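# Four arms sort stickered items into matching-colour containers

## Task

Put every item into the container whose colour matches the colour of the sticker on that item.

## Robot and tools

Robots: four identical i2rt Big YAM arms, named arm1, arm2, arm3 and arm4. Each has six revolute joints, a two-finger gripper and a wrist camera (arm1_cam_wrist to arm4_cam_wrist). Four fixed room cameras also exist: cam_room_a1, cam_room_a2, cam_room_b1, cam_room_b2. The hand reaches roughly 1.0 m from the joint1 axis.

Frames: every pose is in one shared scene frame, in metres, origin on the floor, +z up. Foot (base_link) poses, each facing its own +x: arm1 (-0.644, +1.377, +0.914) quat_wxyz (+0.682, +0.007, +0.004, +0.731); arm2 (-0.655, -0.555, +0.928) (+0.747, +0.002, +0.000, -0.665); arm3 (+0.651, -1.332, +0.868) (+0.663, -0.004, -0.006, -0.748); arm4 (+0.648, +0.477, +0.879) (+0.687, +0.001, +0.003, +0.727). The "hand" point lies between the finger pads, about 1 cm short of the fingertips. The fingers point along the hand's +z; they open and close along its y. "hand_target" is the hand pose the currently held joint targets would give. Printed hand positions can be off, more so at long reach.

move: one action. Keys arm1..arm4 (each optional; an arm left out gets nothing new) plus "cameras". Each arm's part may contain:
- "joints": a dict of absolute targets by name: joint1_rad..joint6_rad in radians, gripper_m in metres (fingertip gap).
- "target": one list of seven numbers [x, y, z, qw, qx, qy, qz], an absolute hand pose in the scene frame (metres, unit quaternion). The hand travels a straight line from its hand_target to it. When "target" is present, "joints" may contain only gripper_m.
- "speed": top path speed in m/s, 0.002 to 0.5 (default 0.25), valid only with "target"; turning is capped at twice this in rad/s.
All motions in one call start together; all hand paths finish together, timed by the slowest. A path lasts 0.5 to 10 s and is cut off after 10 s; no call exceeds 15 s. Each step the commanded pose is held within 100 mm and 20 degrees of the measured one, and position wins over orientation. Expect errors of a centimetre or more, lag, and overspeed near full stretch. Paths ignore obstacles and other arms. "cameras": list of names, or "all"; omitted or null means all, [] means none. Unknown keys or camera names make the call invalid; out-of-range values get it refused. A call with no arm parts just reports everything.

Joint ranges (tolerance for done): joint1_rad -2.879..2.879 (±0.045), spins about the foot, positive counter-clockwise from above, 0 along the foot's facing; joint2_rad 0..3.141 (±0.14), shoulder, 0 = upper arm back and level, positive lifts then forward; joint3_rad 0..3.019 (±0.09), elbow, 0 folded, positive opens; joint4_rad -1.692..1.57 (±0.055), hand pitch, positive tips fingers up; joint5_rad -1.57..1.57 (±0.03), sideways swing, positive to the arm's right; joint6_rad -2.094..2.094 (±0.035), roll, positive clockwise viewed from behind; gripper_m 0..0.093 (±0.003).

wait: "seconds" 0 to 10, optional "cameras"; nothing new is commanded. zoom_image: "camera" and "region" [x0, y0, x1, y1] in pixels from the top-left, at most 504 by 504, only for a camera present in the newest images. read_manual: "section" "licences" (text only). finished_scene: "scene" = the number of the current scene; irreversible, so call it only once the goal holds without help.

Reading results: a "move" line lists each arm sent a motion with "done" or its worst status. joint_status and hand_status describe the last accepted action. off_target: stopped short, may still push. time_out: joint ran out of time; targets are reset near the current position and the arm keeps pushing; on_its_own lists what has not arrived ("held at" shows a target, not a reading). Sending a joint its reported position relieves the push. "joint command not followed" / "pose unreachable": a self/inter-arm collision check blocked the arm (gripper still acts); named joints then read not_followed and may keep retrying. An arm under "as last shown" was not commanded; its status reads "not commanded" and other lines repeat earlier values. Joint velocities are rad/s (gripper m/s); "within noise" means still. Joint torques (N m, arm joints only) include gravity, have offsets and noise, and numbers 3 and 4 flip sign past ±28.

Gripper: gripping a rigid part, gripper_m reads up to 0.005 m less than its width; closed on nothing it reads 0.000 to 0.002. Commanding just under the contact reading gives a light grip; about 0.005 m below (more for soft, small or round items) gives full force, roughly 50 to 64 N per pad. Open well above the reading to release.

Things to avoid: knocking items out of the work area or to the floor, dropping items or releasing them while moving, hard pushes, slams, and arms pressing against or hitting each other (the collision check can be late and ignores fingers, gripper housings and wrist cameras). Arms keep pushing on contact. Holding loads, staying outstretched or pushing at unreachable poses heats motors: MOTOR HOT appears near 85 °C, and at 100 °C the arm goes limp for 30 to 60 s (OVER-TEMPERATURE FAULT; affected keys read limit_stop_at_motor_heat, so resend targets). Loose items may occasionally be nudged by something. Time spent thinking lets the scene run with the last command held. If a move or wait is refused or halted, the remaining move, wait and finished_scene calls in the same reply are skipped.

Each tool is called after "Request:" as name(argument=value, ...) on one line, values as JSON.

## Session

Request:
move(arm1={"joints":{"joint1_rad":1.5,"joint2_rad":0.8,"joint3_rad":1.2,"joint4_rad":-1.0,"joint5_rad":0,"joint6_rad":0,"gripper_m":0.092}}, arm2={"joints":{"joint1_rad":-1.687,"joint2_rad":0.8,"joint3_rad":1.2,"joint4_rad":-1.0,"joint5_rad":0,"joint6_rad":0,"gripper_m":0.092}}, arm3={"joints":{"joint1_rad":1.69,"joint2_rad":0.6,"joint3_rad":1.2,"joint4_rad":-1.2,"joint5_rad":0,"joint6_rad":0,"gripper_m":0.092}}, arm4={"joints":{"joint1_rad":-1.627,"joint2_rad":0.6,"joint3_rad":1.2,"joint4_rad":-1.2,"joint5_rad":0,"joint6_rad":0,"gripper_m":0.092}}, cameras=["all"])

Scene clock: 1.93 s.
Joint torques (N m): arm1=[-1.44 -0.79 14.8 2.18 0.04 -0.05] | arm2=[0.44 -4.31 14.04 2.66 -0.02 -0.08] | arm3=[1.96 0.03 9.57 2.21 0.07 -0.11] | arm4=[0.67 -0.26 9.96 1.88 0.08 0.18]
Motor temperatures (°C): arm1=[20 23 28 23 21 21 21] | arm2=[23 24 27 22 22 20 23] | arm3=[24 23 24 23 24 23 23] | arm4=[22 22 24 22 24 21 24]
Heat: arm1: hottest joint3_rad 28 °C; arm2: hottest joint3_rad 27 °C; arm3: hottest joint1_rad 24 °C; arm4: hottest joint3_rad 24 °C.
move: arm1 done; arm2 done; arm3 done; arm4 done
Joint velocities: within noise
arm1.joint_positions: joint1_rad=+1.495 joint2_rad=+0.798 joint3_rad=+1.161 joint4_rad=-1.017 joint5_rad=-0.002 joint6_rad=+0.008 gripper_m=+0.09206
arm1.joint_status: all done
arm1.hand: x=-0.9952 y=+1.3789 z=+1.3545 quat_wxyz=(+0.000, +0.893, -0.006, -0.449) (m; scene frame)
arm1.hand_target: x=-0.9980 y=+1.3773 z=+1.3790 quat_wxyz=(-0.002, +0.881, +0.000, -0.474) (m; scene frame)
arm1.hand_status: not commanded
arm2.joint_positions: joint1_rad=-1.684 joint2_rad=+0.801 joint3_rad=+1.170 joint4_rad=-1.008 joint5_rad=+0.000 joint6_rad=+0.015 gripper_m=+0.09209
arm2.joint_status: all done
arm2.hand: x=-1.0166 y=-0.5575 z=+1.3678 quat_wxyz=(-0.003, -0.894, +0.004, +0.448) (m; scene frame)
arm2.hand_target: x=-1.0174 y=-0.5566 z=+1.3868 quat_wxyz=(+0.001, -0.885, -0.001, +0.466) (m; scene frame)
arm2.hand_status: not commanded
arm3.joint_positions: joint1_rad=+1.679 joint2_rad=+0.606 joint3_rad=+1.191 joint4_rad=-1.215 joint5_rad=-0.001 joint6_rad=+0.007 gripper_m=+0.09206
arm3.joint_status: all done
arm3.hand: x=+0.9168 y=-1.3288 z=+1.3358 quat_wxyz=(-0.454, -0.005, -0.891, +0.007) (m; scene frame)
arm3.hand_target: x=+0.9163 y=-1.3259 z=+1.3448 quat_wxyz=(-0.467, +0.002, -0.884, +0.006) (m; scene frame)
arm3.hand_status: not commanded
arm4.joint_positions: joint1_rad=-1.624 joint2_rad=+0.608 joint3_rad=+1.176 joint4_rad=-1.217 joint5_rad=+0.000 joint6_rad=-0.014 gripper_m=+0.09212
arm4.joint_status: all done
arm4.hand: x=+0.9177 y=+0.4795 z=+1.3375 quat_wxyz=(-0.443, +0.009, -0.897, +0.004) (m; scene frame)
arm4.hand_target: x=+0.9160 y=+0.4785 z=+1.3553 quat_wxyz=(-0.465, +0.001, -0.885, +0.002) (m; scene frame)
arm4.hand_status: not commanded
pictures: arm1_cam_wrist, arm2_cam_wrist, arm3_cam_wrist, arm4_cam_wrist, cam_room_a1, cam_room_a2, cam_room_b1, cam_room_b2
Images, in order (width x height): arm1_cam_wrist 672x504, arm2_cam_wrist 672x504, arm3_cam_wrist 672x504, arm4_cam_wrist 672x504, cam_room_a1 672x504, cam_room_a2 672x504, cam_room_b1 672x504, cam_room_b2 672x504.

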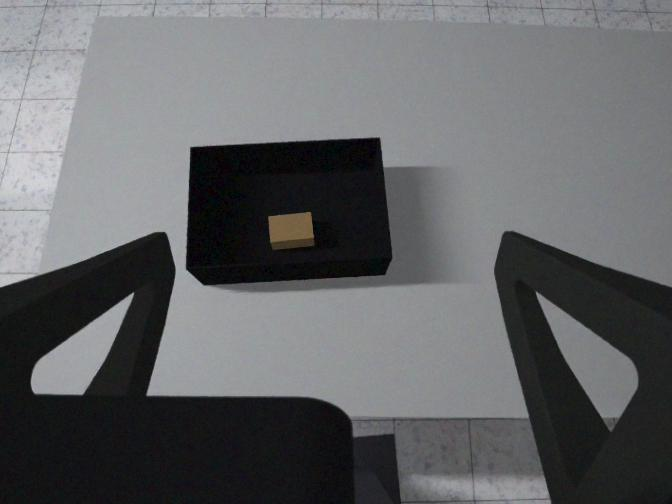

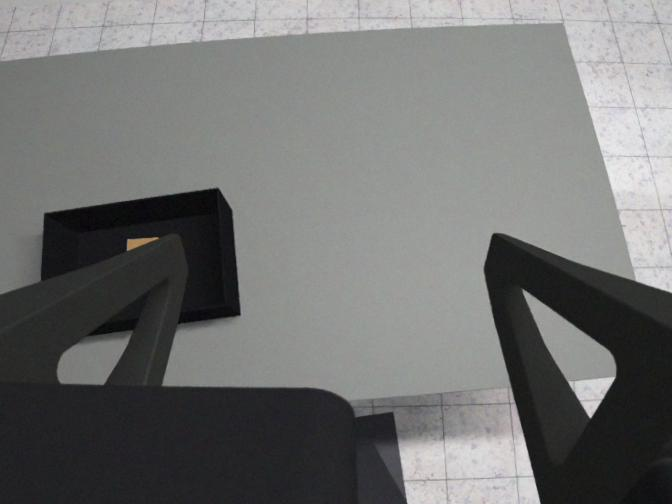

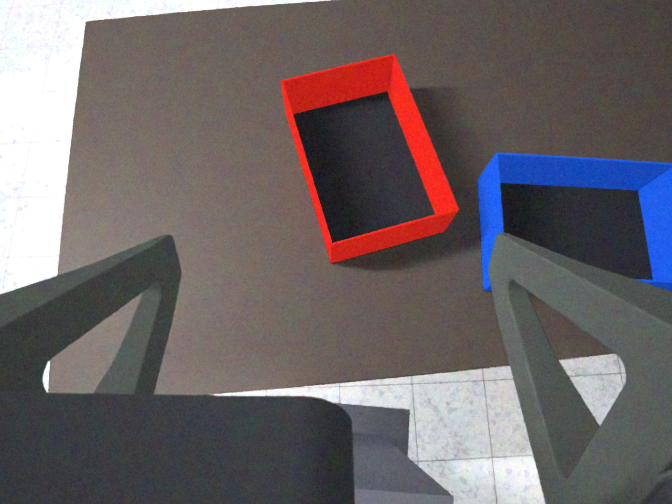

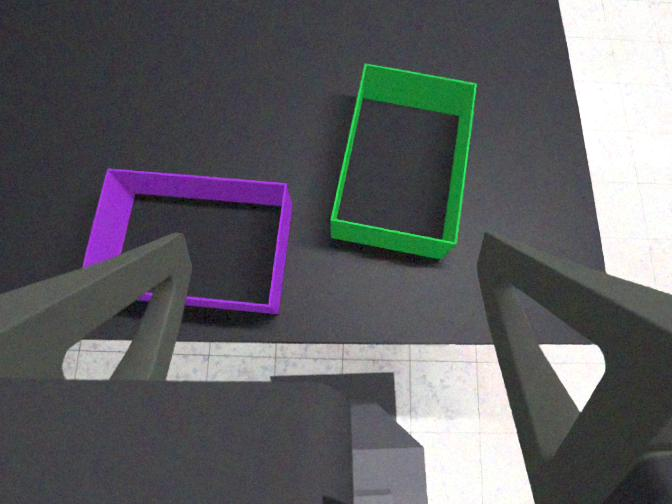

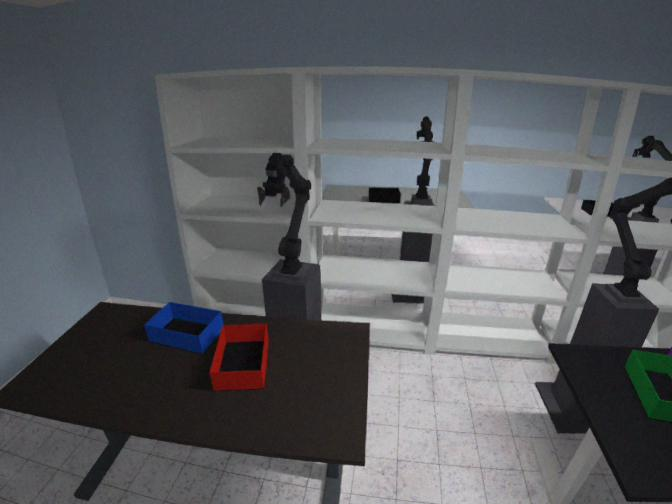

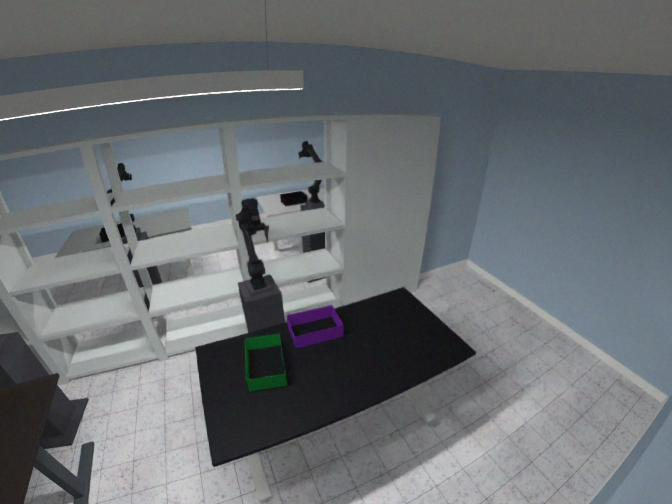

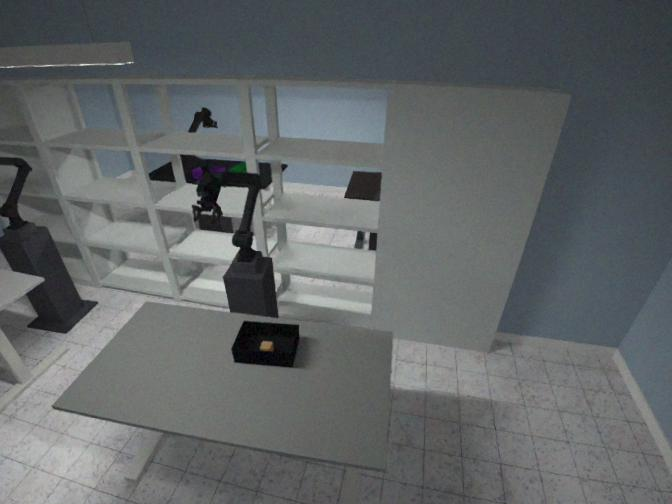

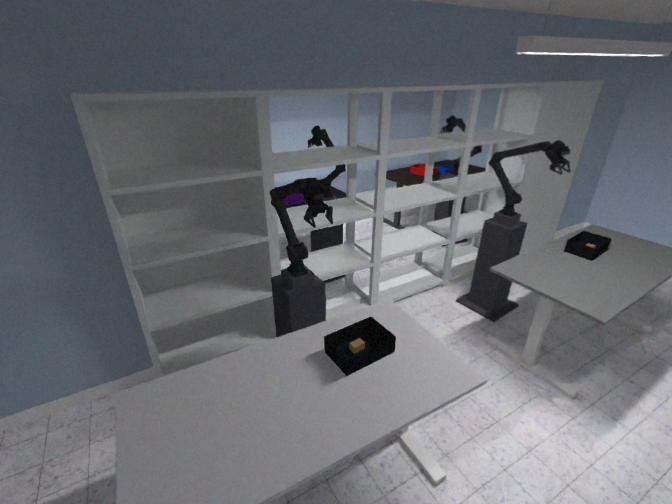

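Request:
zoom_image(camera="cam_room_b1", region=[225, 310, 309, 373])

Request:
zoom_image(camera="cam_room_b2", region=[316, 312, 400, 375])

Request:
zoom_image(camera="arm1_cam_wrist", region=[236, 190, 348, 274])

Request:
move(arm2={"joints":{"joint1_rad":-1.35,"joint2_rad":1.3,"joint3_rad":1.3,"joint4_rad":-1.2}}, arm1={"joints":{"joint1_rad":1.57,"joint2_rad":1.3,"joint3_rad":1.3,"joint4_rad":-1.2}}, arm3={"joints":{"joint1_rad":-1.92}}, arm4={"joints":{"joint1_rad":0.9}}, cameras=["arm1_cam_wrist","arm2_cam_wrist"])

Scaled by 6.000.

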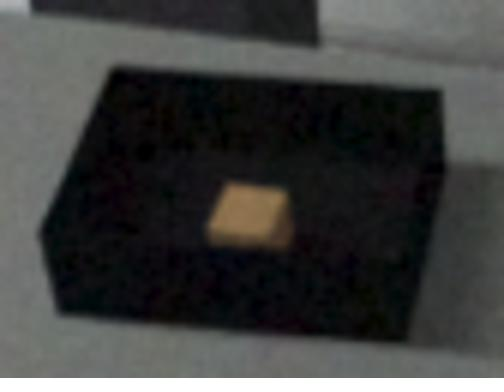

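Scaled by 6.000.

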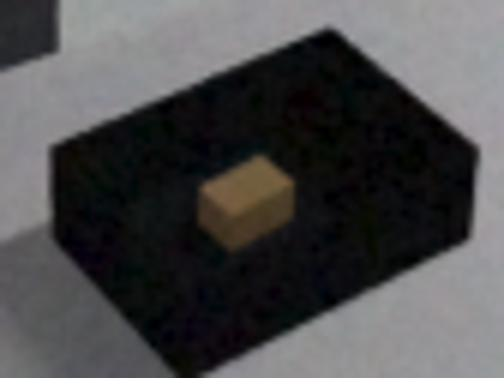

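Scaled by 4.500.

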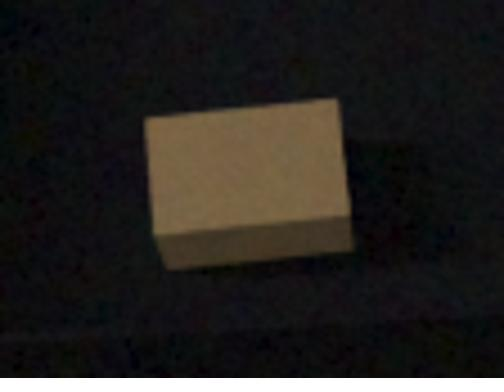

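Scene clock: 14.83 s.
Joint torques (N m): arm1=[-1.32 -9.64 13.65 0.61 0.09 -0.09] | arm2=[0.32 -12.98 13.44 0.94 -0.02 -0.07] | arm3=[0.44 -0.26 9.62 2.25 -0.04 -0.11] | arm4=[1.08 -0.21 10.07 1.81 0.11 0.17]
Motor temperatures (°C): arm1=[20 24 31 23 21 21 21] | arm2=[23 24 30 22 22 20 23] | arm3=[24 23 25 23 24 23 23] | arm4=[22 22 26 22 24 21 24]
Heat: arm1: hottest joint3_rad 31 °C; arm2: hottest joint3_rad 30 °C; arm3: hottest joint3_rad 25 °C; arm4: hottest joint3_rad 26 °C.
move: arm1 done; arm2 done; arm3 done; arm4 done
Joint velocities: within noise
arm1.joint_positions: joint1_rad=+1.565 joint2_rad=+1.315 joint3_rad=+1.271 joint4_rad=-1.192 joint5_rad=-0.001 joint6_rad=+0.007 gripper_m=+0.09206
arm1.joint_status: all done
arm1.hand: x=-1.0929 y=+1.3481 z=+1.1861 quat_wxyz=(+0.005, +0.984, +0.028, -0.174) (m; scene frame)
arm1.hand_target: x=-1.0952 y=+1.3460 z=+1.2054 quat_wxyz=(+0.005, +0.981, +0.034, -0.192) (m; scene frame)
arm1.hand_status: not commanded
arm2.joint_positions: joint1_rad=-1.345 joint2_rad=+1.310 joint3_rad=+1.274 joint4_rad=-1.188 joint5_rad=+0.000 joint6_rad=+0.014 gripper_m=+0.09209
arm2.joint_status: all done
arm2.hand: x=-1.0845 y=-0.7087 z=+1.1960 quat_wxyz=(-0.029, -0.972, -0.162, +0.169) (m; scene frame)
arm2.hand_target: x=-1.0870 y=-0.7071 z=+1.2111 quat_wxyz=(-0.030, -0.969, -0.165, +0.180) (m; scene frame)
arm2.hand_status: not commanded
arm3.joint_positions: joint1_rad=-1.909 joint2_rad=+0.606 joint3_rad=+1.191 joint4_rad=-1.215 joint5_rad=+0.002 joint6_rad=+0.006 gripper_m=+0.09206
arm3.joint_status: all done
arm3.hand: x=+0.4119 y=-1.2064 z=+1.3335 quat_wxyz=(+0.097, -0.868, +0.209, +0.439) (m; scene frame)
arm3.hand_target: x=+0.4135 y=-1.2042 z=+1.3426 quat_wxyz=(+0.103, -0.861, +0.209, +0.452) (m; scene frame)
arm3.hand_status: not commanded
arm4.joint_positions: joint1_rad=+0.897 joint2_rad=+0.608 joint3_rad=+1.176 joint4_rad=-1.217 joint5_rad=-0.001 joint6_rad=-0.012 gripper_m=+0.09212
arm4.joint_status: all done
arm4.hand: x=+0.4320 y=+0.6342 z=+1.3393 quat_wxyz=(-0.135, +0.854, -0.268, -0.425) (m; scene frame)
arm4.hand_target: x=+0.4332 y=+0.6326 z=+1.3570 quat_wxyz=(-0.139, +0.842, -0.268, -0.446) (m; scene frame)
arm4.hand_status: not commanded
pictures: arm1_cam_wrist, arm2_cam_wrist
Images, in order (width x height): arm1_cam_wrist 672x504, arm2_cam_wrist 672x504.

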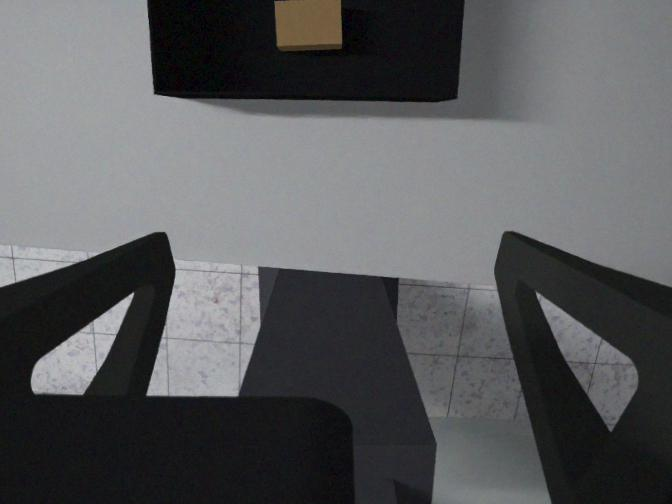

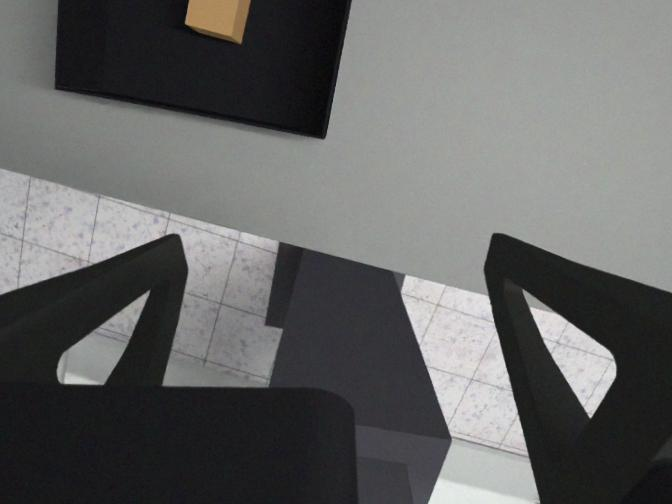

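Request:
move(arm1={"target":[-1.245,1.309,1.03,0.005,0.9945,0.0574,-0.087],"speed":0.35}, arm2={"target":[-1.19,-0.887,1.03,0.0239,0.958,0.2729,-0.0838],"speed":0.35}, cameras=["arm1_cam_wrist","arm2_cam_wrist"])

Scene clock: 43.33 s.
Joint torques (N m): arm1=[-1.26 -15.5 15.27 0.72 -0.05 -0.05] | arm2=[0.73 -19.84 14.9 0.84 -0.15 -0.06] | arm3=[0.62 -0.09 9.61 2.3 -0.04 -0.11] | arm4=[1.08 -0.26 10.13 1.91 0.14 0.15]
Motor temperatures (°C): arm1=[20 24 35 23 21 21 21] | arm2=[23 24 35 22 22 20 23] | arm3=[24 23 27 23 24 23 23] | arm4=[22 21 29 22 24 21 24]
Heat: arm1: hottest joint3_rad 35 °C; arm2: hottest joint3_rad 35 °C; arm3: hottest joint3_rad 27 °C; arm4: hottest joint3_rad 29 °C.
move: arm1 off_target; arm2 off_target
Joint velocities: within noise
arm1.joint_positions: joint1_rad=+1.604 joint2_rad=+1.889 joint3_rad=+1.508 joint4_rad=-1.095 joint5_rad=-0.003 joint6_rad=+0.005 gripper_m=+0.09206
arm1.joint_status: not commanded
arm1.hand: x=-1.2219 y=+1.3177 z=+1.0052 quat_wxyz=(+0.002, +0.997, +0.048, -0.055) (m; scene frame)
arm1.hand_target: x=-1.2433 y=+1.3092 z=+1.0306 quat_wxyz=(+0.005, +0.995, +0.057, -0.087) (m; scene frame)
arm1.hand_status: off_target (0.035 m and 3.8 deg from the pose sent, 0.221 m and 10.6 deg at the start)
arm2.joint_positions: joint1_rad=-1.133 joint2_rad=+1.920 joint3_rad=+1.575 joint4_rad=-1.085 joint5_rad=+0.002 joint6_rad=+0.014 gripper_m=+0.09209
arm2.joint_status: not commanded
arm2.hand: x=-1.1733 y=-0.8761 z=+1.0168 quat_wxyz=(-0.018, -0.961, -0.267, +0.067) (m; scene frame)
arm2.hand_target: x=-1.1891 y=-0.8865 z=+1.0303 quat_wxyz=(-0.024, -0.958, -0.273, +0.084) (m; scene frame)
arm2.hand_status: off_target (0.024 m and 2.2 deg from the pose sent, 0.265 m and 16.2 deg at the start)
arm3, arm4: as last shown
pictures: arm1_cam_wrist, arm2_cam_wrist
Images, in order (width x height): arm1_cam_wrist 672x504, arm2_cam_wrist 672x504.

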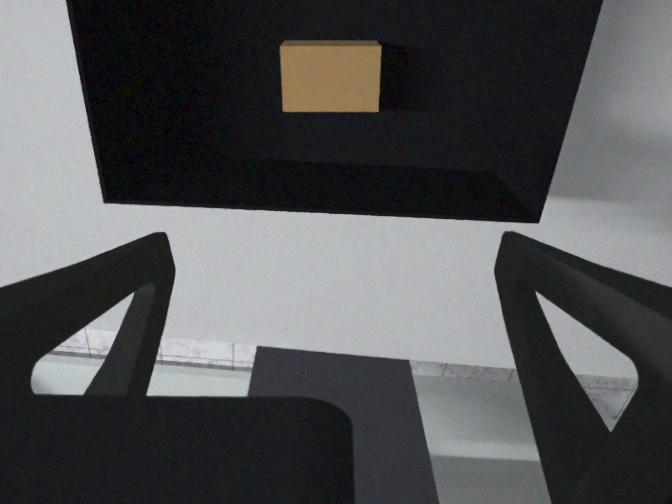

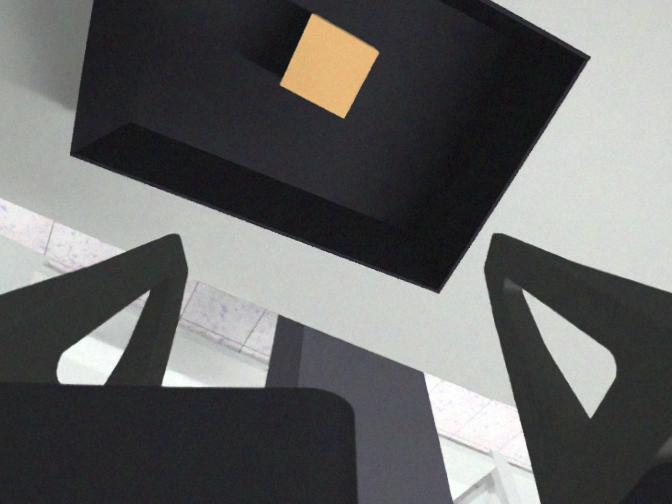

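Request:
move(arm1={"target":[-1.258,1.311,0.92,0.0129,0.7499,-0.6612,-0.0119]}, arm2={"target":[-1.215,-0.906,0.91,0.0225,0.9987,0.0201,-0.0374]}, cameras=["arm1_cam_wrist","arm2_cam_wrist"])

Scene clock: 77.20 s.
Joint torques (N m): arm1=[-2.14 -16.15 13.94 0.65 0.09 0.12] | arm2=[1.03 -20.31 14.16 1.31 -0.12 0.22] | arm3=[0.5 -0.44 9.62 2.24 -0.05 -0.1] | arm4=[1.03 -0.44 10.03 1.85 0.13 0.16]
Motor temperatures (°C): arm1=[20 25 38 23 21 21 21] | arm2=[23 27 34 22 22 20 23] | arm3=[24 23 28 23 24 23 23] | arm4=[22 21 31 22 24 21 24]
Heat: arm1: hottest joint3_rad 38 °C; arm2: hottest joint3_rad 34 °C; arm3: hottest joint3_rad 28 °C; arm4: hottest joint3_rad 31 °C.
move: arm1 off_target; arm2 off_target
Joint velocities: within noise
arm1.joint_positions: joint1_rad=+1.607 joint2_rad=+2.092 joint3_rad=+1.568 joint4_rad=-1.074 joint5_rad=-0.005 joint6_rad=+1.544 gripper_m=+0.09206
arm1.joint_status: not commanded
arm1.hand: x=-1.2338 y=+1.3148 z=+0.9114 quat_wxyz=(-0.004, +0.752, -0.659, +0.004) (m; scene frame)
arm1.hand_target: x=-1.2568 y=+1.3112 z=+0.9207 quat_wxyz=(+0.013, +0.750, -0.661, -0.012) (m; scene frame)
arm1.hand_status: off_target (0.026 m and 2.7 deg from the pose sent, 0.093 m and 88.5 deg at the start)
arm2.joint_positions: joint1_rad=-1.133 joint2_rad=+2.150 joint3_rad=+1.665 joint4_rad=-1.027 joint5_rad=+0.001 joint6_rad=+0.505 gripper_m=+0.09209
arm2.joint_status: not commanded
arm2.hand: x=-1.1977 y=-0.8911 z=+0.9124 quat_wxyz=(-0.013, -0.999, -0.025, +0.024) (m; scene frame)
arm2.hand_target: x=-1.2138 y=-0.9055 z=+0.9104 quat_wxyz=(-0.023, -0.999, -0.020, +0.038) (m; scene frame)
arm2.hand_status: off_target (0.023 m and 2.0 deg from the pose sent, 0.119 m and 28.9 deg at the start)
arm3, arm4: as last shown
pictures: arm1_cam_wrist, arm2_cam_wrist
Images, in order (width x height): arm1_cam_wrist 672x504, arm2_cam_wrist 672x504.

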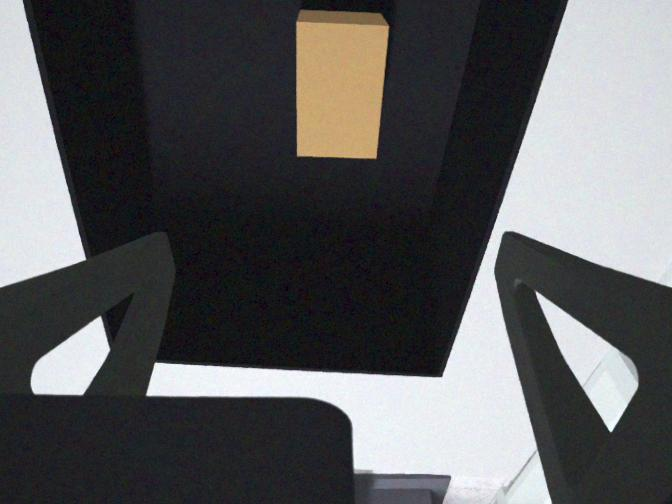

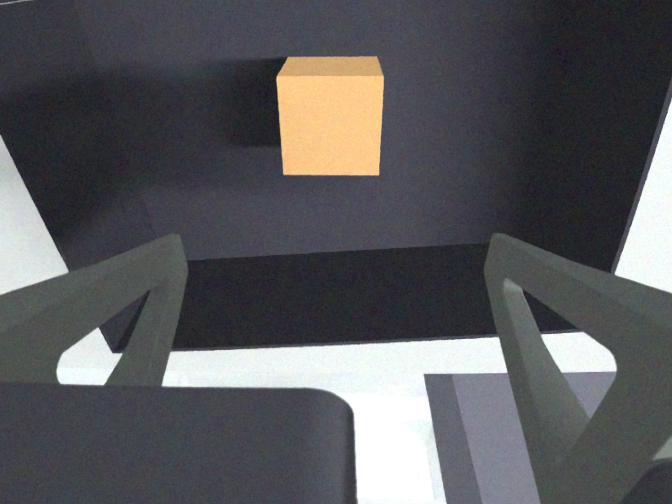

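Request:
move(arm1={"target":[-1.254,1.324,0.82,0.0129,0.7499,-0.6612,-0.0119]}, arm2={"target":[-1.2145,-0.908,0.83,0.0225,0.9987,0.0201,-0.0374]}, cameras=["arm1_cam_wrist","arm2_cam_wrist"])

Scene clock: 93.20 s.
Joint torques (N m): arm1=[-2.37 -17.73 8.81 0.7 0.09 -0.07] | arm2=[1.49 -22.59 11.33 1.33 -0.1 0.21] | arm3=[0.62 -0.21 9.59 2.24 -0.04 -0.11] | arm4=[0.91 -0.62 10.02 1.7 0.11 0.16]
Motor temperatures (°C): arm1=[20 26 38 23 21 21 21] | arm2=[23 26 34 22 22 20 23] | arm3=[24 23 29 23 24 23 23] | arm4=[21 21 32 22 24 21 24]
Heat: arm1: hottest joint3_rad 38 °C; arm2: hottest joint3_rad 34 °C; arm3: hottest joint3_rad 29 °C; arm4: hottest joint3_rad 32 °C.
move: arm1 off_target; arm2 off_target
Joint velocities: within noise
arm1.joint_positions: joint1_rad=+1.599 joint2_rad=+2.249 joint3_rad=+1.546 joint4_rad=-0.875 joint5_rad=-0.005 joint6_rad=+1.541 gripper_m=+0.09206
arm1.joint_status: not commanded
arm1.hand: x=-1.2445 y=+1.3187 z=+0.8133 quat_wxyz=(+0.003, +0.751, -0.661, -0.003) (m; scene frame)
arm1.hand_target: x=-1.2538 y=+1.3241 z=+0.8202 quat_wxyz=(+0.013, +0.750, -0.661, -0.012) (m; scene frame)
arm1.hand_status: off_target (0.013 m and 1.5 deg from the pose sent, 0.094 m and 2.7 deg at the start)
arm2.joint_positions: joint1_rad=-1.133 joint2_rad=+2.283 joint3_rad=+1.665 joint4_rad=-0.886 joint5_rad=+0.001 joint6_rad=+0.508 gripper_m=+0.09209
arm2.joint_status: not commanded
arm2.hand: x=-1.2061 y=-0.8961 z=+0.8319 quat_wxyz=(-0.015, -0.999, -0.024, +0.028) (m; scene frame)
arm2.hand_target: x=-1.2139 y=-0.9079 z=+0.8302 quat_wxyz=(-0.023, -0.999, -0.020, +0.037) (m; scene frame)
arm2.hand_status: off_target (0.015 m and 1.5 deg from the pose sent, 0.086 m and 2.0 deg at the start)
arm3, arm4: as last shown
pictures: arm1_cam_wrist, arm2_cam_wrist
Images, in order (width x height): arm1_cam_wrist 672x504, arm2_cam_wrist 672x504.

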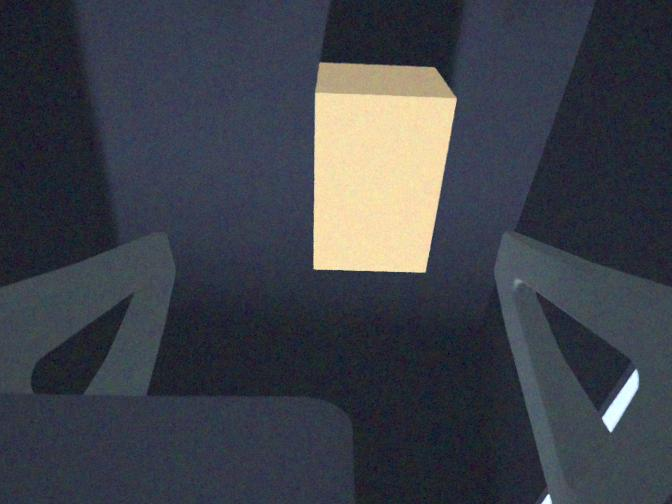

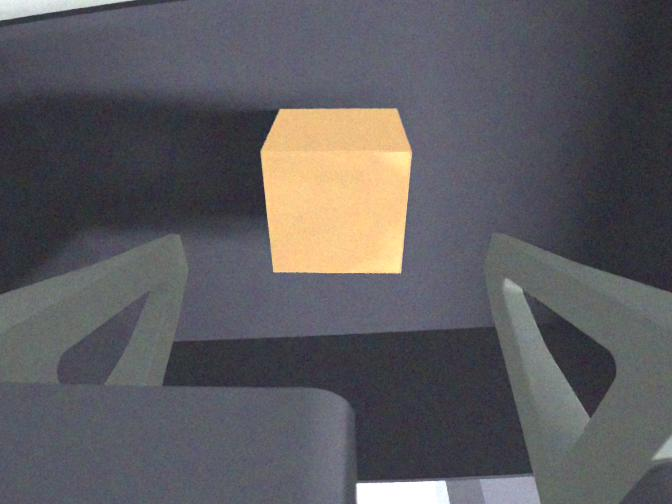

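Request:
move(arm1={"target":[-1.238,1.329,0.765,0.0129,0.7499,-0.6612,-0.0119]}, arm2={"target":[-1.2085,-0.91,0.772,0.0225,0.9987,0.0201,-0.0374]}, cameras=["arm1_cam_wrist","arm2_cam_wrist"])

Scene clock: 102.77 s.
Joint torques (N m): arm1=[-2.9 -16.67 7.6 0.88 0.11 -0.04] | arm2=[1.44 -22.24 9.85 1.42 -0.06 0.21] | arm3=[0.38 -0.21 9.61 2.28 -0.04 -0.11] | arm4=[1.14 -0.38 9.98 1.72 0.13 0.13]
Motor temperatures (°C): arm1=[20 26 37 23 21 21 21] | arm2=[23 27 34 22 22 20 23] | arm3=[24 23 29 23 24 23 23] | arm4=[21 21 32 22 24 21 24]
Heat: arm1: hottest joint3_rad 37 °C; arm2: hottest joint3_rad 34 °C; arm3: hottest joint3_rad 29 °C; arm4: hottest joint3_rad 32 °C.
move: arm1 done; arm2 off_target
Joint velocities: within noise
arm1.joint_positions: joint1_rad=+1.594 joint2_rad=+2.303 joint3_rad=+1.489 joint4_rad=-0.748 joint5_rad=-0.005 joint6_rad=+1.535 gripper_m=+0.09206
arm1.joint_status: not commanded
arm1.hand: x=-1.2333 y=+1.3229 z=+0.7661 quat_wxyz=(+0.009, +0.751, -0.660, -0.008) (m; scene frame)
arm1.hand_target: x=-1.2379 y=+1.3290 z=+0.7651 quat_wxyz=(+0.013, +0.750, -0.661, -0.012) (m; scene frame)
arm1.hand_status: done (0.008 m and 0.7 deg from the pose sent, 0.050 m and 1.5 deg at the start)
arm2.joint_positions: joint1_rad=-1.126 joint2_rad=+2.366 joint3_rad=+1.665 joint4_rad=-0.786 joint5_rad=+0.001 joint6_rad=+0.516 gripper_m=+0.09209
arm2.joint_status: not commanded
arm2.hand: x=-1.2073 y=-0.9015 z=+0.7819 quat_wxyz=(-0.020, -0.999, -0.023, +0.035) (m; scene frame)
arm2.hand_target: x=-1.2081 y=-0.9097 z=+0.7722 quat_wxyz=(-0.023, -0.999, -0.020, +0.037) (m; scene frame)
arm2.hand_status: off_target (0.013 m and 0.5 deg from the pose sent, 0.062 m and 1.4 deg at the start)
arm3, arm4: as last shown
pictures: arm1_cam_wrist, arm2_cam_wrist
Images, in order (width x height): arm1_cam_wrist 672x504, arm2_cam_wrist 672x504.

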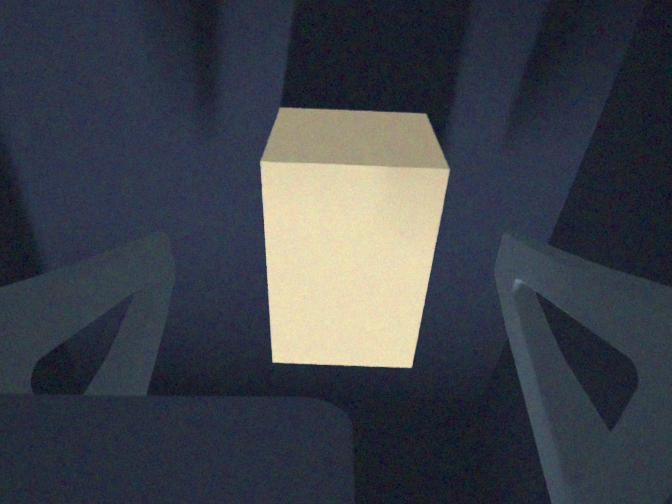

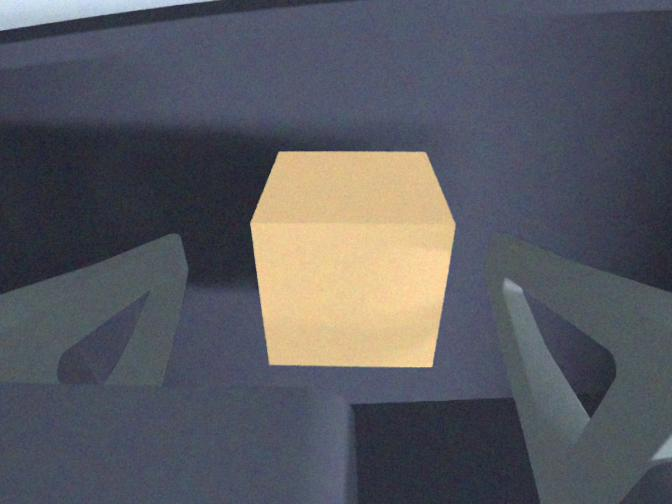

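Request:
move(arm1={"target":[-1.235,1.325,0.736,0.0129,0.7499,-0.6612,-0.0119],"speed":0.15}, arm2={"target":[-1.192,-0.904,0.758,0.0225,0.9987,0.0201,-0.0374],"speed":0.15}, cameras=["arm1_cam_wrist","arm2_cam_wrist"])

Scene clock: 113.63 s.
Joint torques (N m): arm1=[-1.96 -16.62 7.3 0.91 0.11 0.04] | arm2=[1.49 -22.77 7.41 1.47 -0.03 0.21] | arm3=[0.56 -0.26 9.58 2.25 -0.05 -0.1] | arm4=[1.03 0.32 10.06 1.95 0.14 0.11]
Motor temperatures (°C): arm1=[20 26 36 23 21 21 21] | arm2=[23 27 33 22 22 20 23] | arm3=[24 23 29 23 24 23 23] | arm4=[21 21 32 22 24 21 24]
Heat: arm1: hottest joint3_rad 36 °C; arm2: hottest joint3_rad 33 °C; arm3: hottest joint3_rad 29 °C; arm4: hottest joint3_rad 32 °C.
move: arm1 done; arm2 off_target
Joint velocities: within noise
arm1.joint_positions: joint1_rad=+1.594 joint2_rad=+2.349 joint3_rad=+1.489 joint4_rad=-0.697 joint5_rad=-0.005 joint6_rad=+1.535 gripper_m=+0.09206
arm1.joint_status: not commanded
arm1.hand: x=-1.2326 y=+1.3231 z=+0.7403 quat_wxyz=(+0.011, +0.751, -0.660, -0.010) (m; scene frame)
arm1.hand_target: x=-1.2348 y=+1.3250 z=+0.7359 quat_wxyz=(+0.013, +0.750, -0.661, -0.012) (m; scene frame)
arm1.hand_status: done (0.005 m and 0.4 deg from the pose sent, 0.030 m and 0.7 deg at the start)
arm2.joint_positions: joint1_rad=-1.120 joint2_rad=+2.366 joint3_rad=+1.623 joint4_rad=-0.728 joint5_rad=+0.001 joint6_rad=+0.522 gripper_m=+0.09209
arm2.joint_status: not commanded
arm2.hand: x=-1.1997 y=-0.9013 z=+0.7705 quat_wxyz=(-0.024, -0.999, -0.023, +0.042) (m; scene frame)
arm2.hand_target: x=-1.1918 y=-0.9038 z=+0.7582 quat_wxyz=(-0.022, -0.999, -0.020, +0.037) (m; scene frame)
arm2.hand_status: off_target (0.015 m and 0.6 deg from the pose sent, 0.029 m and 0.5 deg at the start)
arm3, arm4: as last shown
pictures: arm1_cam_wrist, arm2_cam_wrist
Images, in order (width x height): arm1_cam_wrist 672x504, arm2_cam_wrist 672x504.

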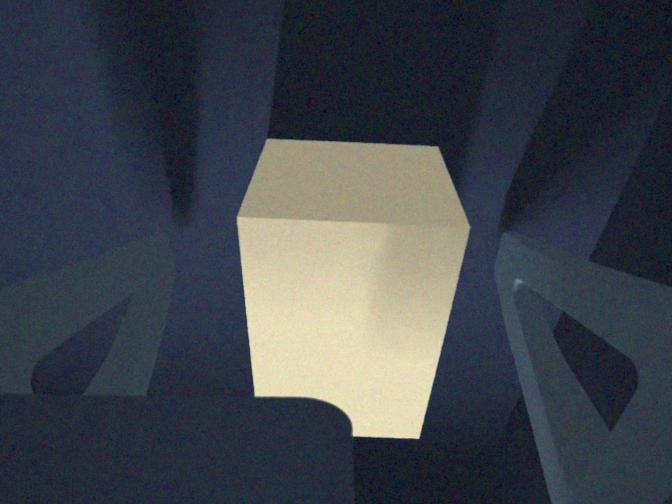

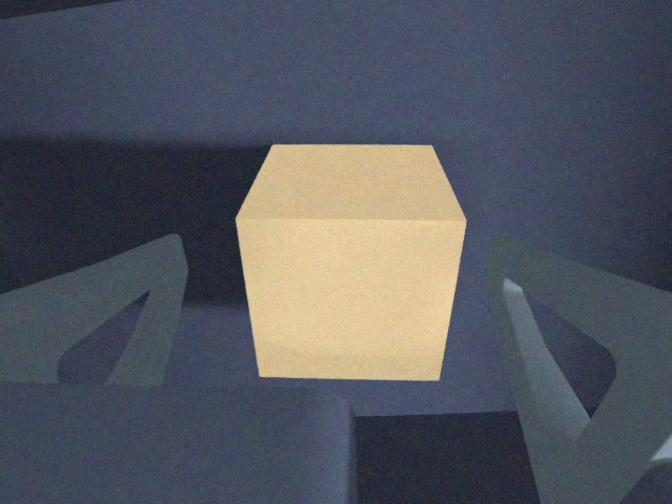

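Request:
move(arm1={"joints":{"gripper_m":0.036}}, arm2={"target":[-1.18,-0.9,0.757,0.0225,0.9987,0.0201,-0.0374]}, cameras=["arm1_cam_wrist","arm2_cam_wrist"])

Request:
move(arm1={"target":[-1.23,1.325,0.86,0.0129,0.7499,-0.6612,-0.0119]}, arm2={"joints":{"gripper_m":0.042}}, cameras=["arm1_cam_wrist","arm2_cam_wrist"])

Scene clock: 121.63 s.
Joint torques (N m): arm1=[-2.67 -16.97 7.09 0.79 0.1 0.01] | arm2=[1.55 -24.23 6.97 1.4 -0.01 0.21] | arm3=[0.56 -0.15 9.62 2.28 -0.04 -0.11] | arm4=[0.73 0.03 10 1.95 0.12 0.16]
Motor temperatures (°C): arm1=[20 27 35 23 21 21 21] | arm2=[23 27 33 22 22 20 23] | arm3=[24 23 29 23 24 23 23] | arm4=[21 21 33 22 24 21 24]
Heat: arm1: hottest joint3_rad 35 °C; arm2: hottest joint3_rad 33 °C; arm3: hottest joint3_rad 29 °C; arm4: hottest joint3_rad 33 °C.
move: arm1 off_target; arm2 done
Joint velocities: within noise
arm1.joint_positions: joint1_rad=+1.594 joint2_rad=+2.349 joint3_rad=+1.489 joint4_rad=-0.696 joint5_rad=-0.004 joint6_rad=+1.535 gripper_m=+0.04397
arm1.joint_status: gripper_m off_target (ended at +0.04400, target +0.03600)
arm1.hand: x=-1.2328 y=+1.3232 z=+0.7403 quat_wxyz=(+0.011, +0.751, -0.660, -0.010) (m; scene frame)
arm1.hand_target: x=-1.2348 y=+1.3250 z=+0.7359 quat_wxyz=(+0.013, +0.750, -0.661, -0.012) (m; scene frame)
arm1.hand_status: not commanded
arm2.joint_positions: joint1_rad=-1.115 joint2_rad=+2.366 joint3_rad=+1.575 joint4_rad=-0.700 joint5_rad=+0.001 joint6_rad=+0.527 gripper_m=+0.09209
arm2.joint_status: not commanded
arm2.hand: x=-1.1831 y=-0.8947 z=+0.7569 quat_wxyz=(-0.019, -0.999, -0.023, +0.034) (m; scene frame)
arm2.hand_target: x=-1.1799 y=-0.9000 z=+0.7570 quat_wxyz=(-0.023, -0.999, -0.020, +0.037) (m; scene frame)
arm2.hand_status: done (0.006 m and 0.7 deg from the pose sent, 0.024 m and 0.6 deg at the start)
arm3, arm4: as last shown
pictures: arm1_cam_wrist, arm2_cam_wrist
Images, in order (width x height): arm1_cam_wrist 672x504, arm2_cam_wrist 672x504.

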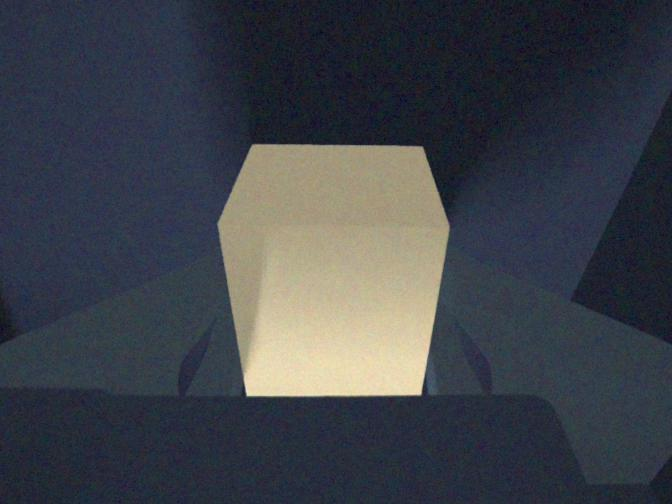

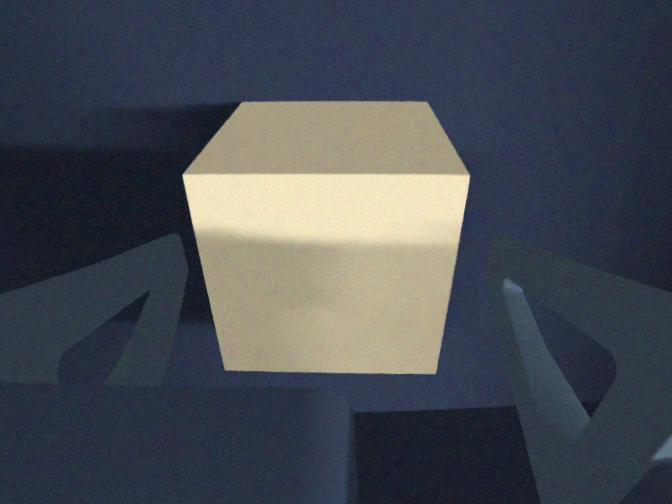

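Scene clock: 122.80 s.
Joint torques (N m): arm1=[-2.73 -16.44 9.98 -0.06 0.1 0.04] | arm2=[1.44 -24.29 7.01 1.37 0.02 0.2] | arm3=[0.67 -0.26 9.59 2.28 -0.05 -0.11] | arm4=[0.97 -0.32 10.1 1.7 0.15 0.16]
Motor temperatures (°C): arm1=[20 27 35 23 21 21 21] | arm2=[23 27 33 22 22 20 23] | arm3=[24 23 29 23 24 23 23] | arm4=[21 21 33 22 24 21 24]
Heat: arm1: hottest joint3_rad 35 °C; arm2: hottest joint3_rad 33 °C; arm3: hottest joint3_rad 29 °C; arm4: hottest joint3_rad 33 °C.
move: arm1 done; arm2 off_target
Joint velocities: within noise
arm1.joint_positions: joint1_rad=+1.594 joint2_rad=+2.123 joint3_rad=+1.456 joint4_rad=-0.885 joint5_rad=-0.004 joint6_rad=+1.535 gripper_m=+0.04397
arm1.joint_status: not commanded
arm1.hand: x=-1.2250 y=+1.3234 z=+0.8580 quat_wxyz=(+0.012, +0.751, -0.660, -0.011) (m; scene frame)
arm1.hand_target: x=-1.2300 y=+1.3250 z=+0.8600 quat_wxyz=(+0.013, +0.750, -0.661, -0.012) (m; scene frame)
arm1.hand_status: done (0.006 m and 0.2 deg from the pose sent, 0.120 m and 0.3 deg at the start)
arm2.joint_positions: joint1_rad=-1.115 joint2_rad=+2.366 joint3_rad=+1.575 joint4_rad=-0.698 joint5_rad=+0.001 joint6_rad=+0.528 gripper_m=+0.05330
arm2.joint_status: gripper_m off_target (ended at +0.05332, target +0.04200)
arm2.hand: x=-1.1834 y=-0.8952 z=+0.7569 quat_wxyz=(-0.020, -0.999, -0.023, +0.034) (m; scene frame)
arm2.hand_target: x=-1.1799 y=-0.8999 z=+0.7569 quat_wxyz=(-0.022, -0.999, -0.020, +0.037) (m; scene frame)
arm2.hand_status: not commanded
arm3, arm4: as last shown
pictures: arm1_cam_wrist, arm2_cam_wrist
Images, in order (width x height): arm1_cam_wrist 672x504, arm2_cam_wrist 672x504.

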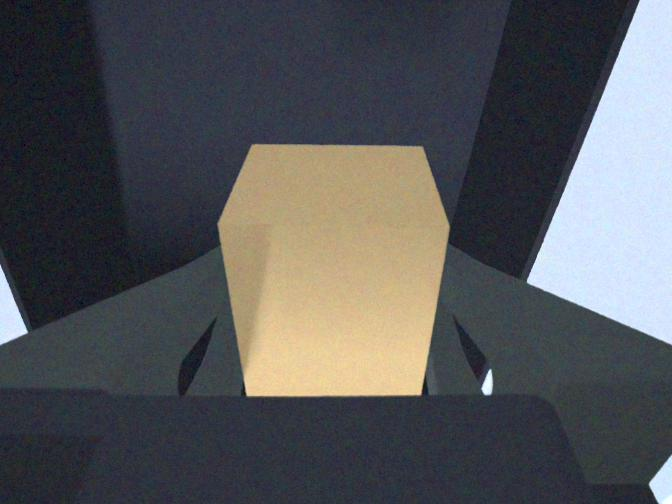

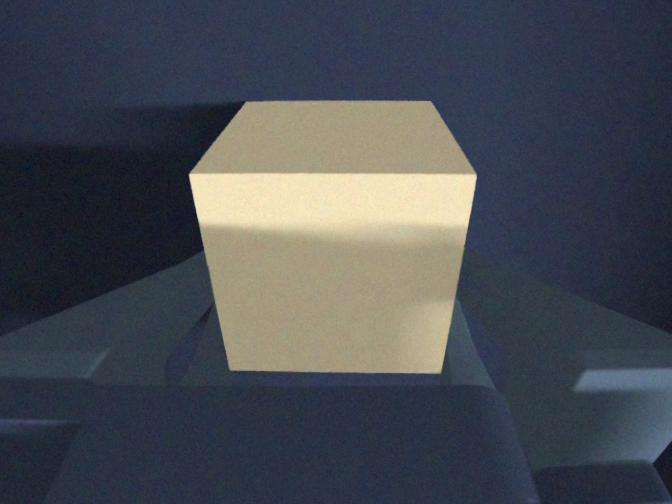

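Request:
move(arm2={"target":[-1.18,-0.90,0.9,0.0225,0.9987,0.0201,-0.0374],"speed":0.3}, arm1={"target":[-1.22,1.33,0.93,0.0129,0.7499,-0.6612,-0.0119],"speed":0.3}, cameras=["arm2_cam_wrist"])

Request:
move(arm1={"joints":{"joint2_rad":0.6,"joint3_rad":1.2,"joint4_rad":-0.6,"joint5_rad":0}}, arm2={"joints":{"joint2_rad":0.6,"joint3_rad":1.2,"joint4_rad":-0.6,"joint5_rad":0}}, cameras=["cam_room_b1","cam_room_b2"])

Scene clock: 166.90 s.
Joint torques (N m): arm1=[-2.37 -16.67 11.08 0.13 0.11 -0.04] | arm2=[1.38 -20.6 11.32 0.42 0.02 0.2] | arm3=[0.56 -0.15 9.62 2.28 -0.05 -0.12] | arm4=[1.14 -0.26 10.09 1.77 0.12 0.14]
Motor temperatures (°C): arm1=[20 26 34 23 21 21 22] | arm2=[23 28 31 22 22 20 24] | arm3=[24 23 30 23 24 23 23] | arm4=[21 21 34 22 24 21 24]
Heat: arm1: hottest joint3_rad 34 °C; arm2: hottest joint3_rad 31 °C; arm3: hottest joint3_rad 30 °C; arm4: hottest joint3_rad 34 °C.
move: arm1 off_target; arm2 done
Joint velocities: within noise
arm1.joint_positions: joint1_rad=+1.594 joint2_rad=+2.015 joint3_rad=+1.456 joint4_rad=-1.014 joint5_rad=-0.004 joint6_rad=+1.534 gripper_m=+0.04397
arm1.joint_status: not commanded
arm1.hand: x=-1.2103 y=+1.3245 z=+0.9174 quat_wxyz=(+0.005, +0.751, -0.660, -0.004) (m; scene frame)
arm1.hand_target: x=-1.2197 y=+1.3301 z=+0.9301 quat_wxyz=(+0.013, +0.750, -0.661, -0.012) (m; scene frame)
arm1.hand_status: off_target (0.017 m and 1.3 deg from the pose sent, 0.072 m and 0.2 deg at the start)
arm2.joint_positions: joint1_rad=-1.115 joint2_rad=+2.104 joint3_rad=+1.555 joint4_rad=-0.923 joint5_rad=+0.001 joint6_rad=+0.528 gripper_m=+0.05330
arm2.joint_status: not commanded
arm2.hand: x=-1.1788 y=-0.8925 z=+0.9043 quat_wxyz=(-0.024, -0.999, -0.023, +0.041) (m; scene frame)
arm2.hand_target: x=-1.1799 y=-0.8999 z=+0.9000 quat_wxyz=(-0.023, -0.999, -0.020, +0.038) (m; scene frame)
arm2.hand_status: done (0.009 m and 0.6 deg from the pose sent, 0.143 m and 0.5 deg at the start)
arm3.joint_positions: joint1_rad=-1.909 joint2_rad=+0.606 joint3_rad=+1.191 joint4_rad=-1.215 joint5_rad=+0.002 joint6_rad=+0.006 gripper_m=+0.09206
arm3.joint_status: not commanded
arm3.hand: x=+0.4119 y=-1.2064 z=+1.3335 quat_wxyz=(+0.097, -0.868, +0.209, +0.439) (m; scene frame)
arm3.hand_target: x=+0.4135 y=-1.2042 z=+1.3426 quat_wxyz=(+0.103, -0.861, +0.209, +0.452) (m; scene frame)
arm3.hand_status: not commanded
arm4.joint_positions: joint1_rad=+0.897 joint2_rad=+0.608 joint3_rad=+1.176 joint4_rad=-1.217 joint5_rad=-0.001 joint6_rad=-0.012 gripper_m=+0.09212
arm4.joint_status: not commanded
arm4.hand: x=+0.4320 y=+0.6342 z=+1.3393 quat_wxyz=(-0.135, +0.854, -0.268, -0.425) (m; scene frame)
arm4.hand_target: x=+0.4332 y=+0.6326 z=+1.3570 quat_wxyz=(-0.139, +0.842, -0.268, -0.446) (m; scene frame)
arm4.hand_status: not commanded
pictures: arm2_cam_wrist
Images, in order (width x height): arm2_cam_wrist 672x504.

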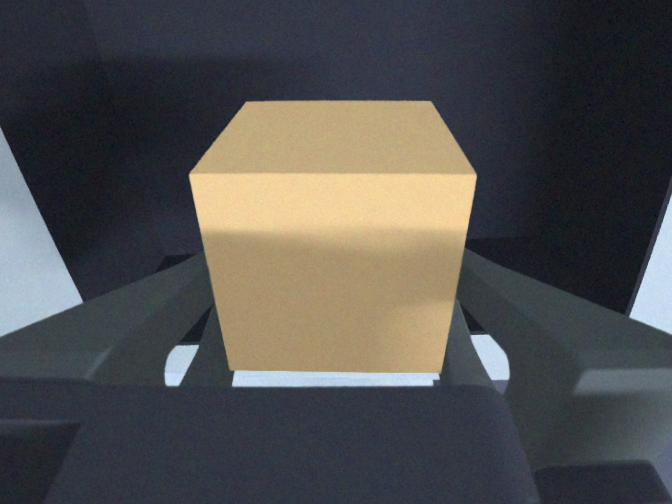

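Scene clock: 168.73 s.
Joint torques (N m): arm1=[-2.67 3.31 11.78 2.25 0.06 -0.12] | arm2=[1.44 -0.44 10.29 2.88 -0.04 0.16] | arm3=[0.56 -0.38 9.62 2.28 -0.05 -0.11] | arm4=[0.91 -0.38 10.04 1.8 0.11 0.13]
Motor temperatures (°C): arm1=[20 26 34 23 21 21 22] | arm2=[23 28 31 22 22 20 24] | arm3=[24 23 30 23 24 23 23] | arm4=[21 21 34 22 24 21 24]
Heat: arm1: hottest joint3_rad 34 °C; arm2: hottest joint3_rad 31 °C; arm3: hottest joint3_rad 30 °C; arm4: hottest joint3_rad 34 °C.
move: arm1 done; arm2 done
Joint velocities: within noise
arm1.joint_positions: joint1_rad=+1.594 joint2_rad=+0.598 joint3_rad=+1.183 joint4_rad=-0.608 joint5_rad=-0.002 joint6_rad=+1.533 gripper_m=+0.04397
arm1.joint_status: all done
arm1.hand: x=-0.9444 y=+1.3472 z=+1.5239 quat_wxyz=(+0.511, +0.535, -0.467, -0.485) (m; scene frame)
arm1.hand_target: x=-0.9421 y=+1.3510 z=+1.5346 quat_wxyz=(+0.512, +0.527, -0.463, -0.495) (m; scene frame)
arm1.hand_status: not commanded
arm2.joint_positions: joint1_rad=-1.115 joint2_rad=+0.600 joint3_rad=+1.203 joint4_rad=-0.607 joint5_rad=+0.001 joint6_rad=+0.528 gripper_m=+0.05330
arm2.joint_status: all done
arm2.hand: x=-0.9156 y=-0.7239 z=+1.5430 quat_wxyz=(-0.368, -0.710, -0.016, +0.601) (m; scene frame)
arm2.hand_target: x=-0.9145 y=-0.7266 z=+1.5431 quat_wxyz=(-0.376, -0.708, -0.015, +0.598) (m; scene frame)
arm2.hand_status: not commanded
arm3, arm4: as last shown
pictures: cam_room_b1, cam_room_b2
Images, in order (width x height): cam_room_b1 672x504, cam_room_b2 672x504.

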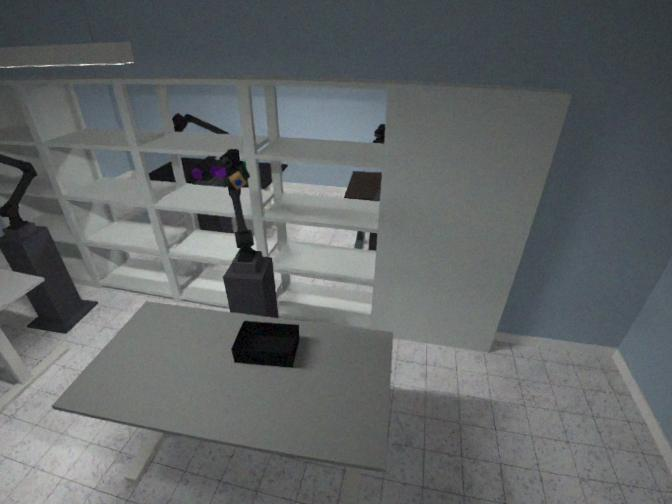

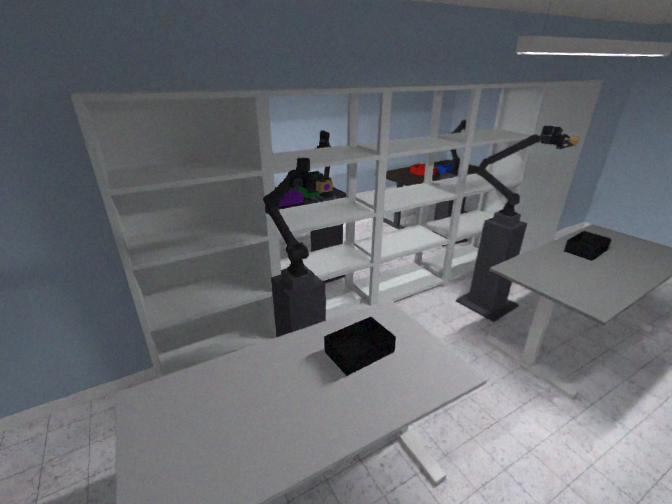

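Request:
zoom_image(camera="cam_room_b1", region=[205, 150, 265, 210])

Request:
zoom_image(camera="cam_room_b2", region=[290, 150, 350, 210])

Request:
zoom_image(camera="cam_room_b2", region=[540, 110, 600, 170])

Scaled by 8.400.

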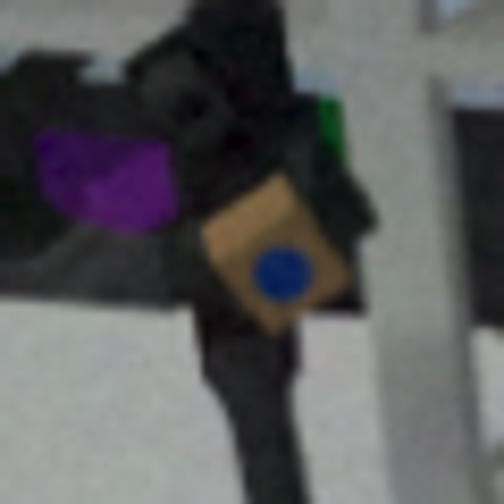

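Scaled by 8.400.

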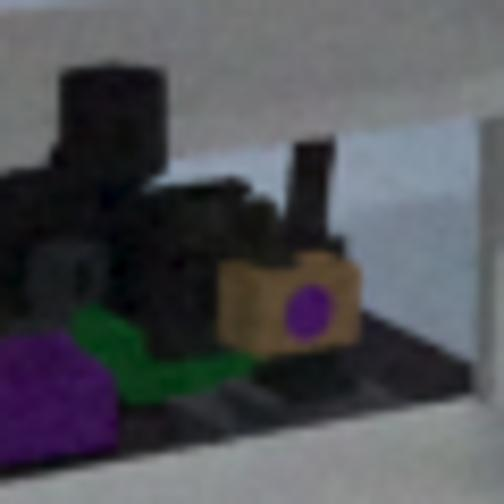

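Scaled by 8.400.

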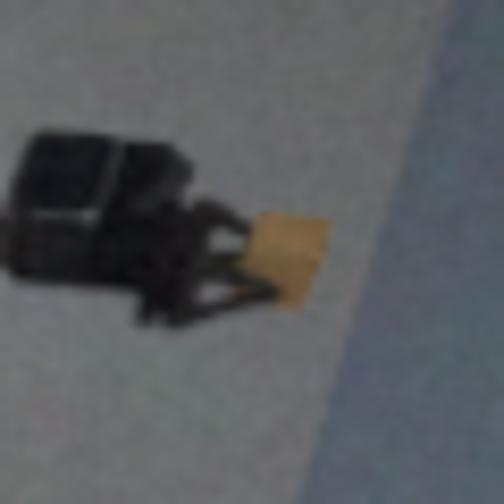

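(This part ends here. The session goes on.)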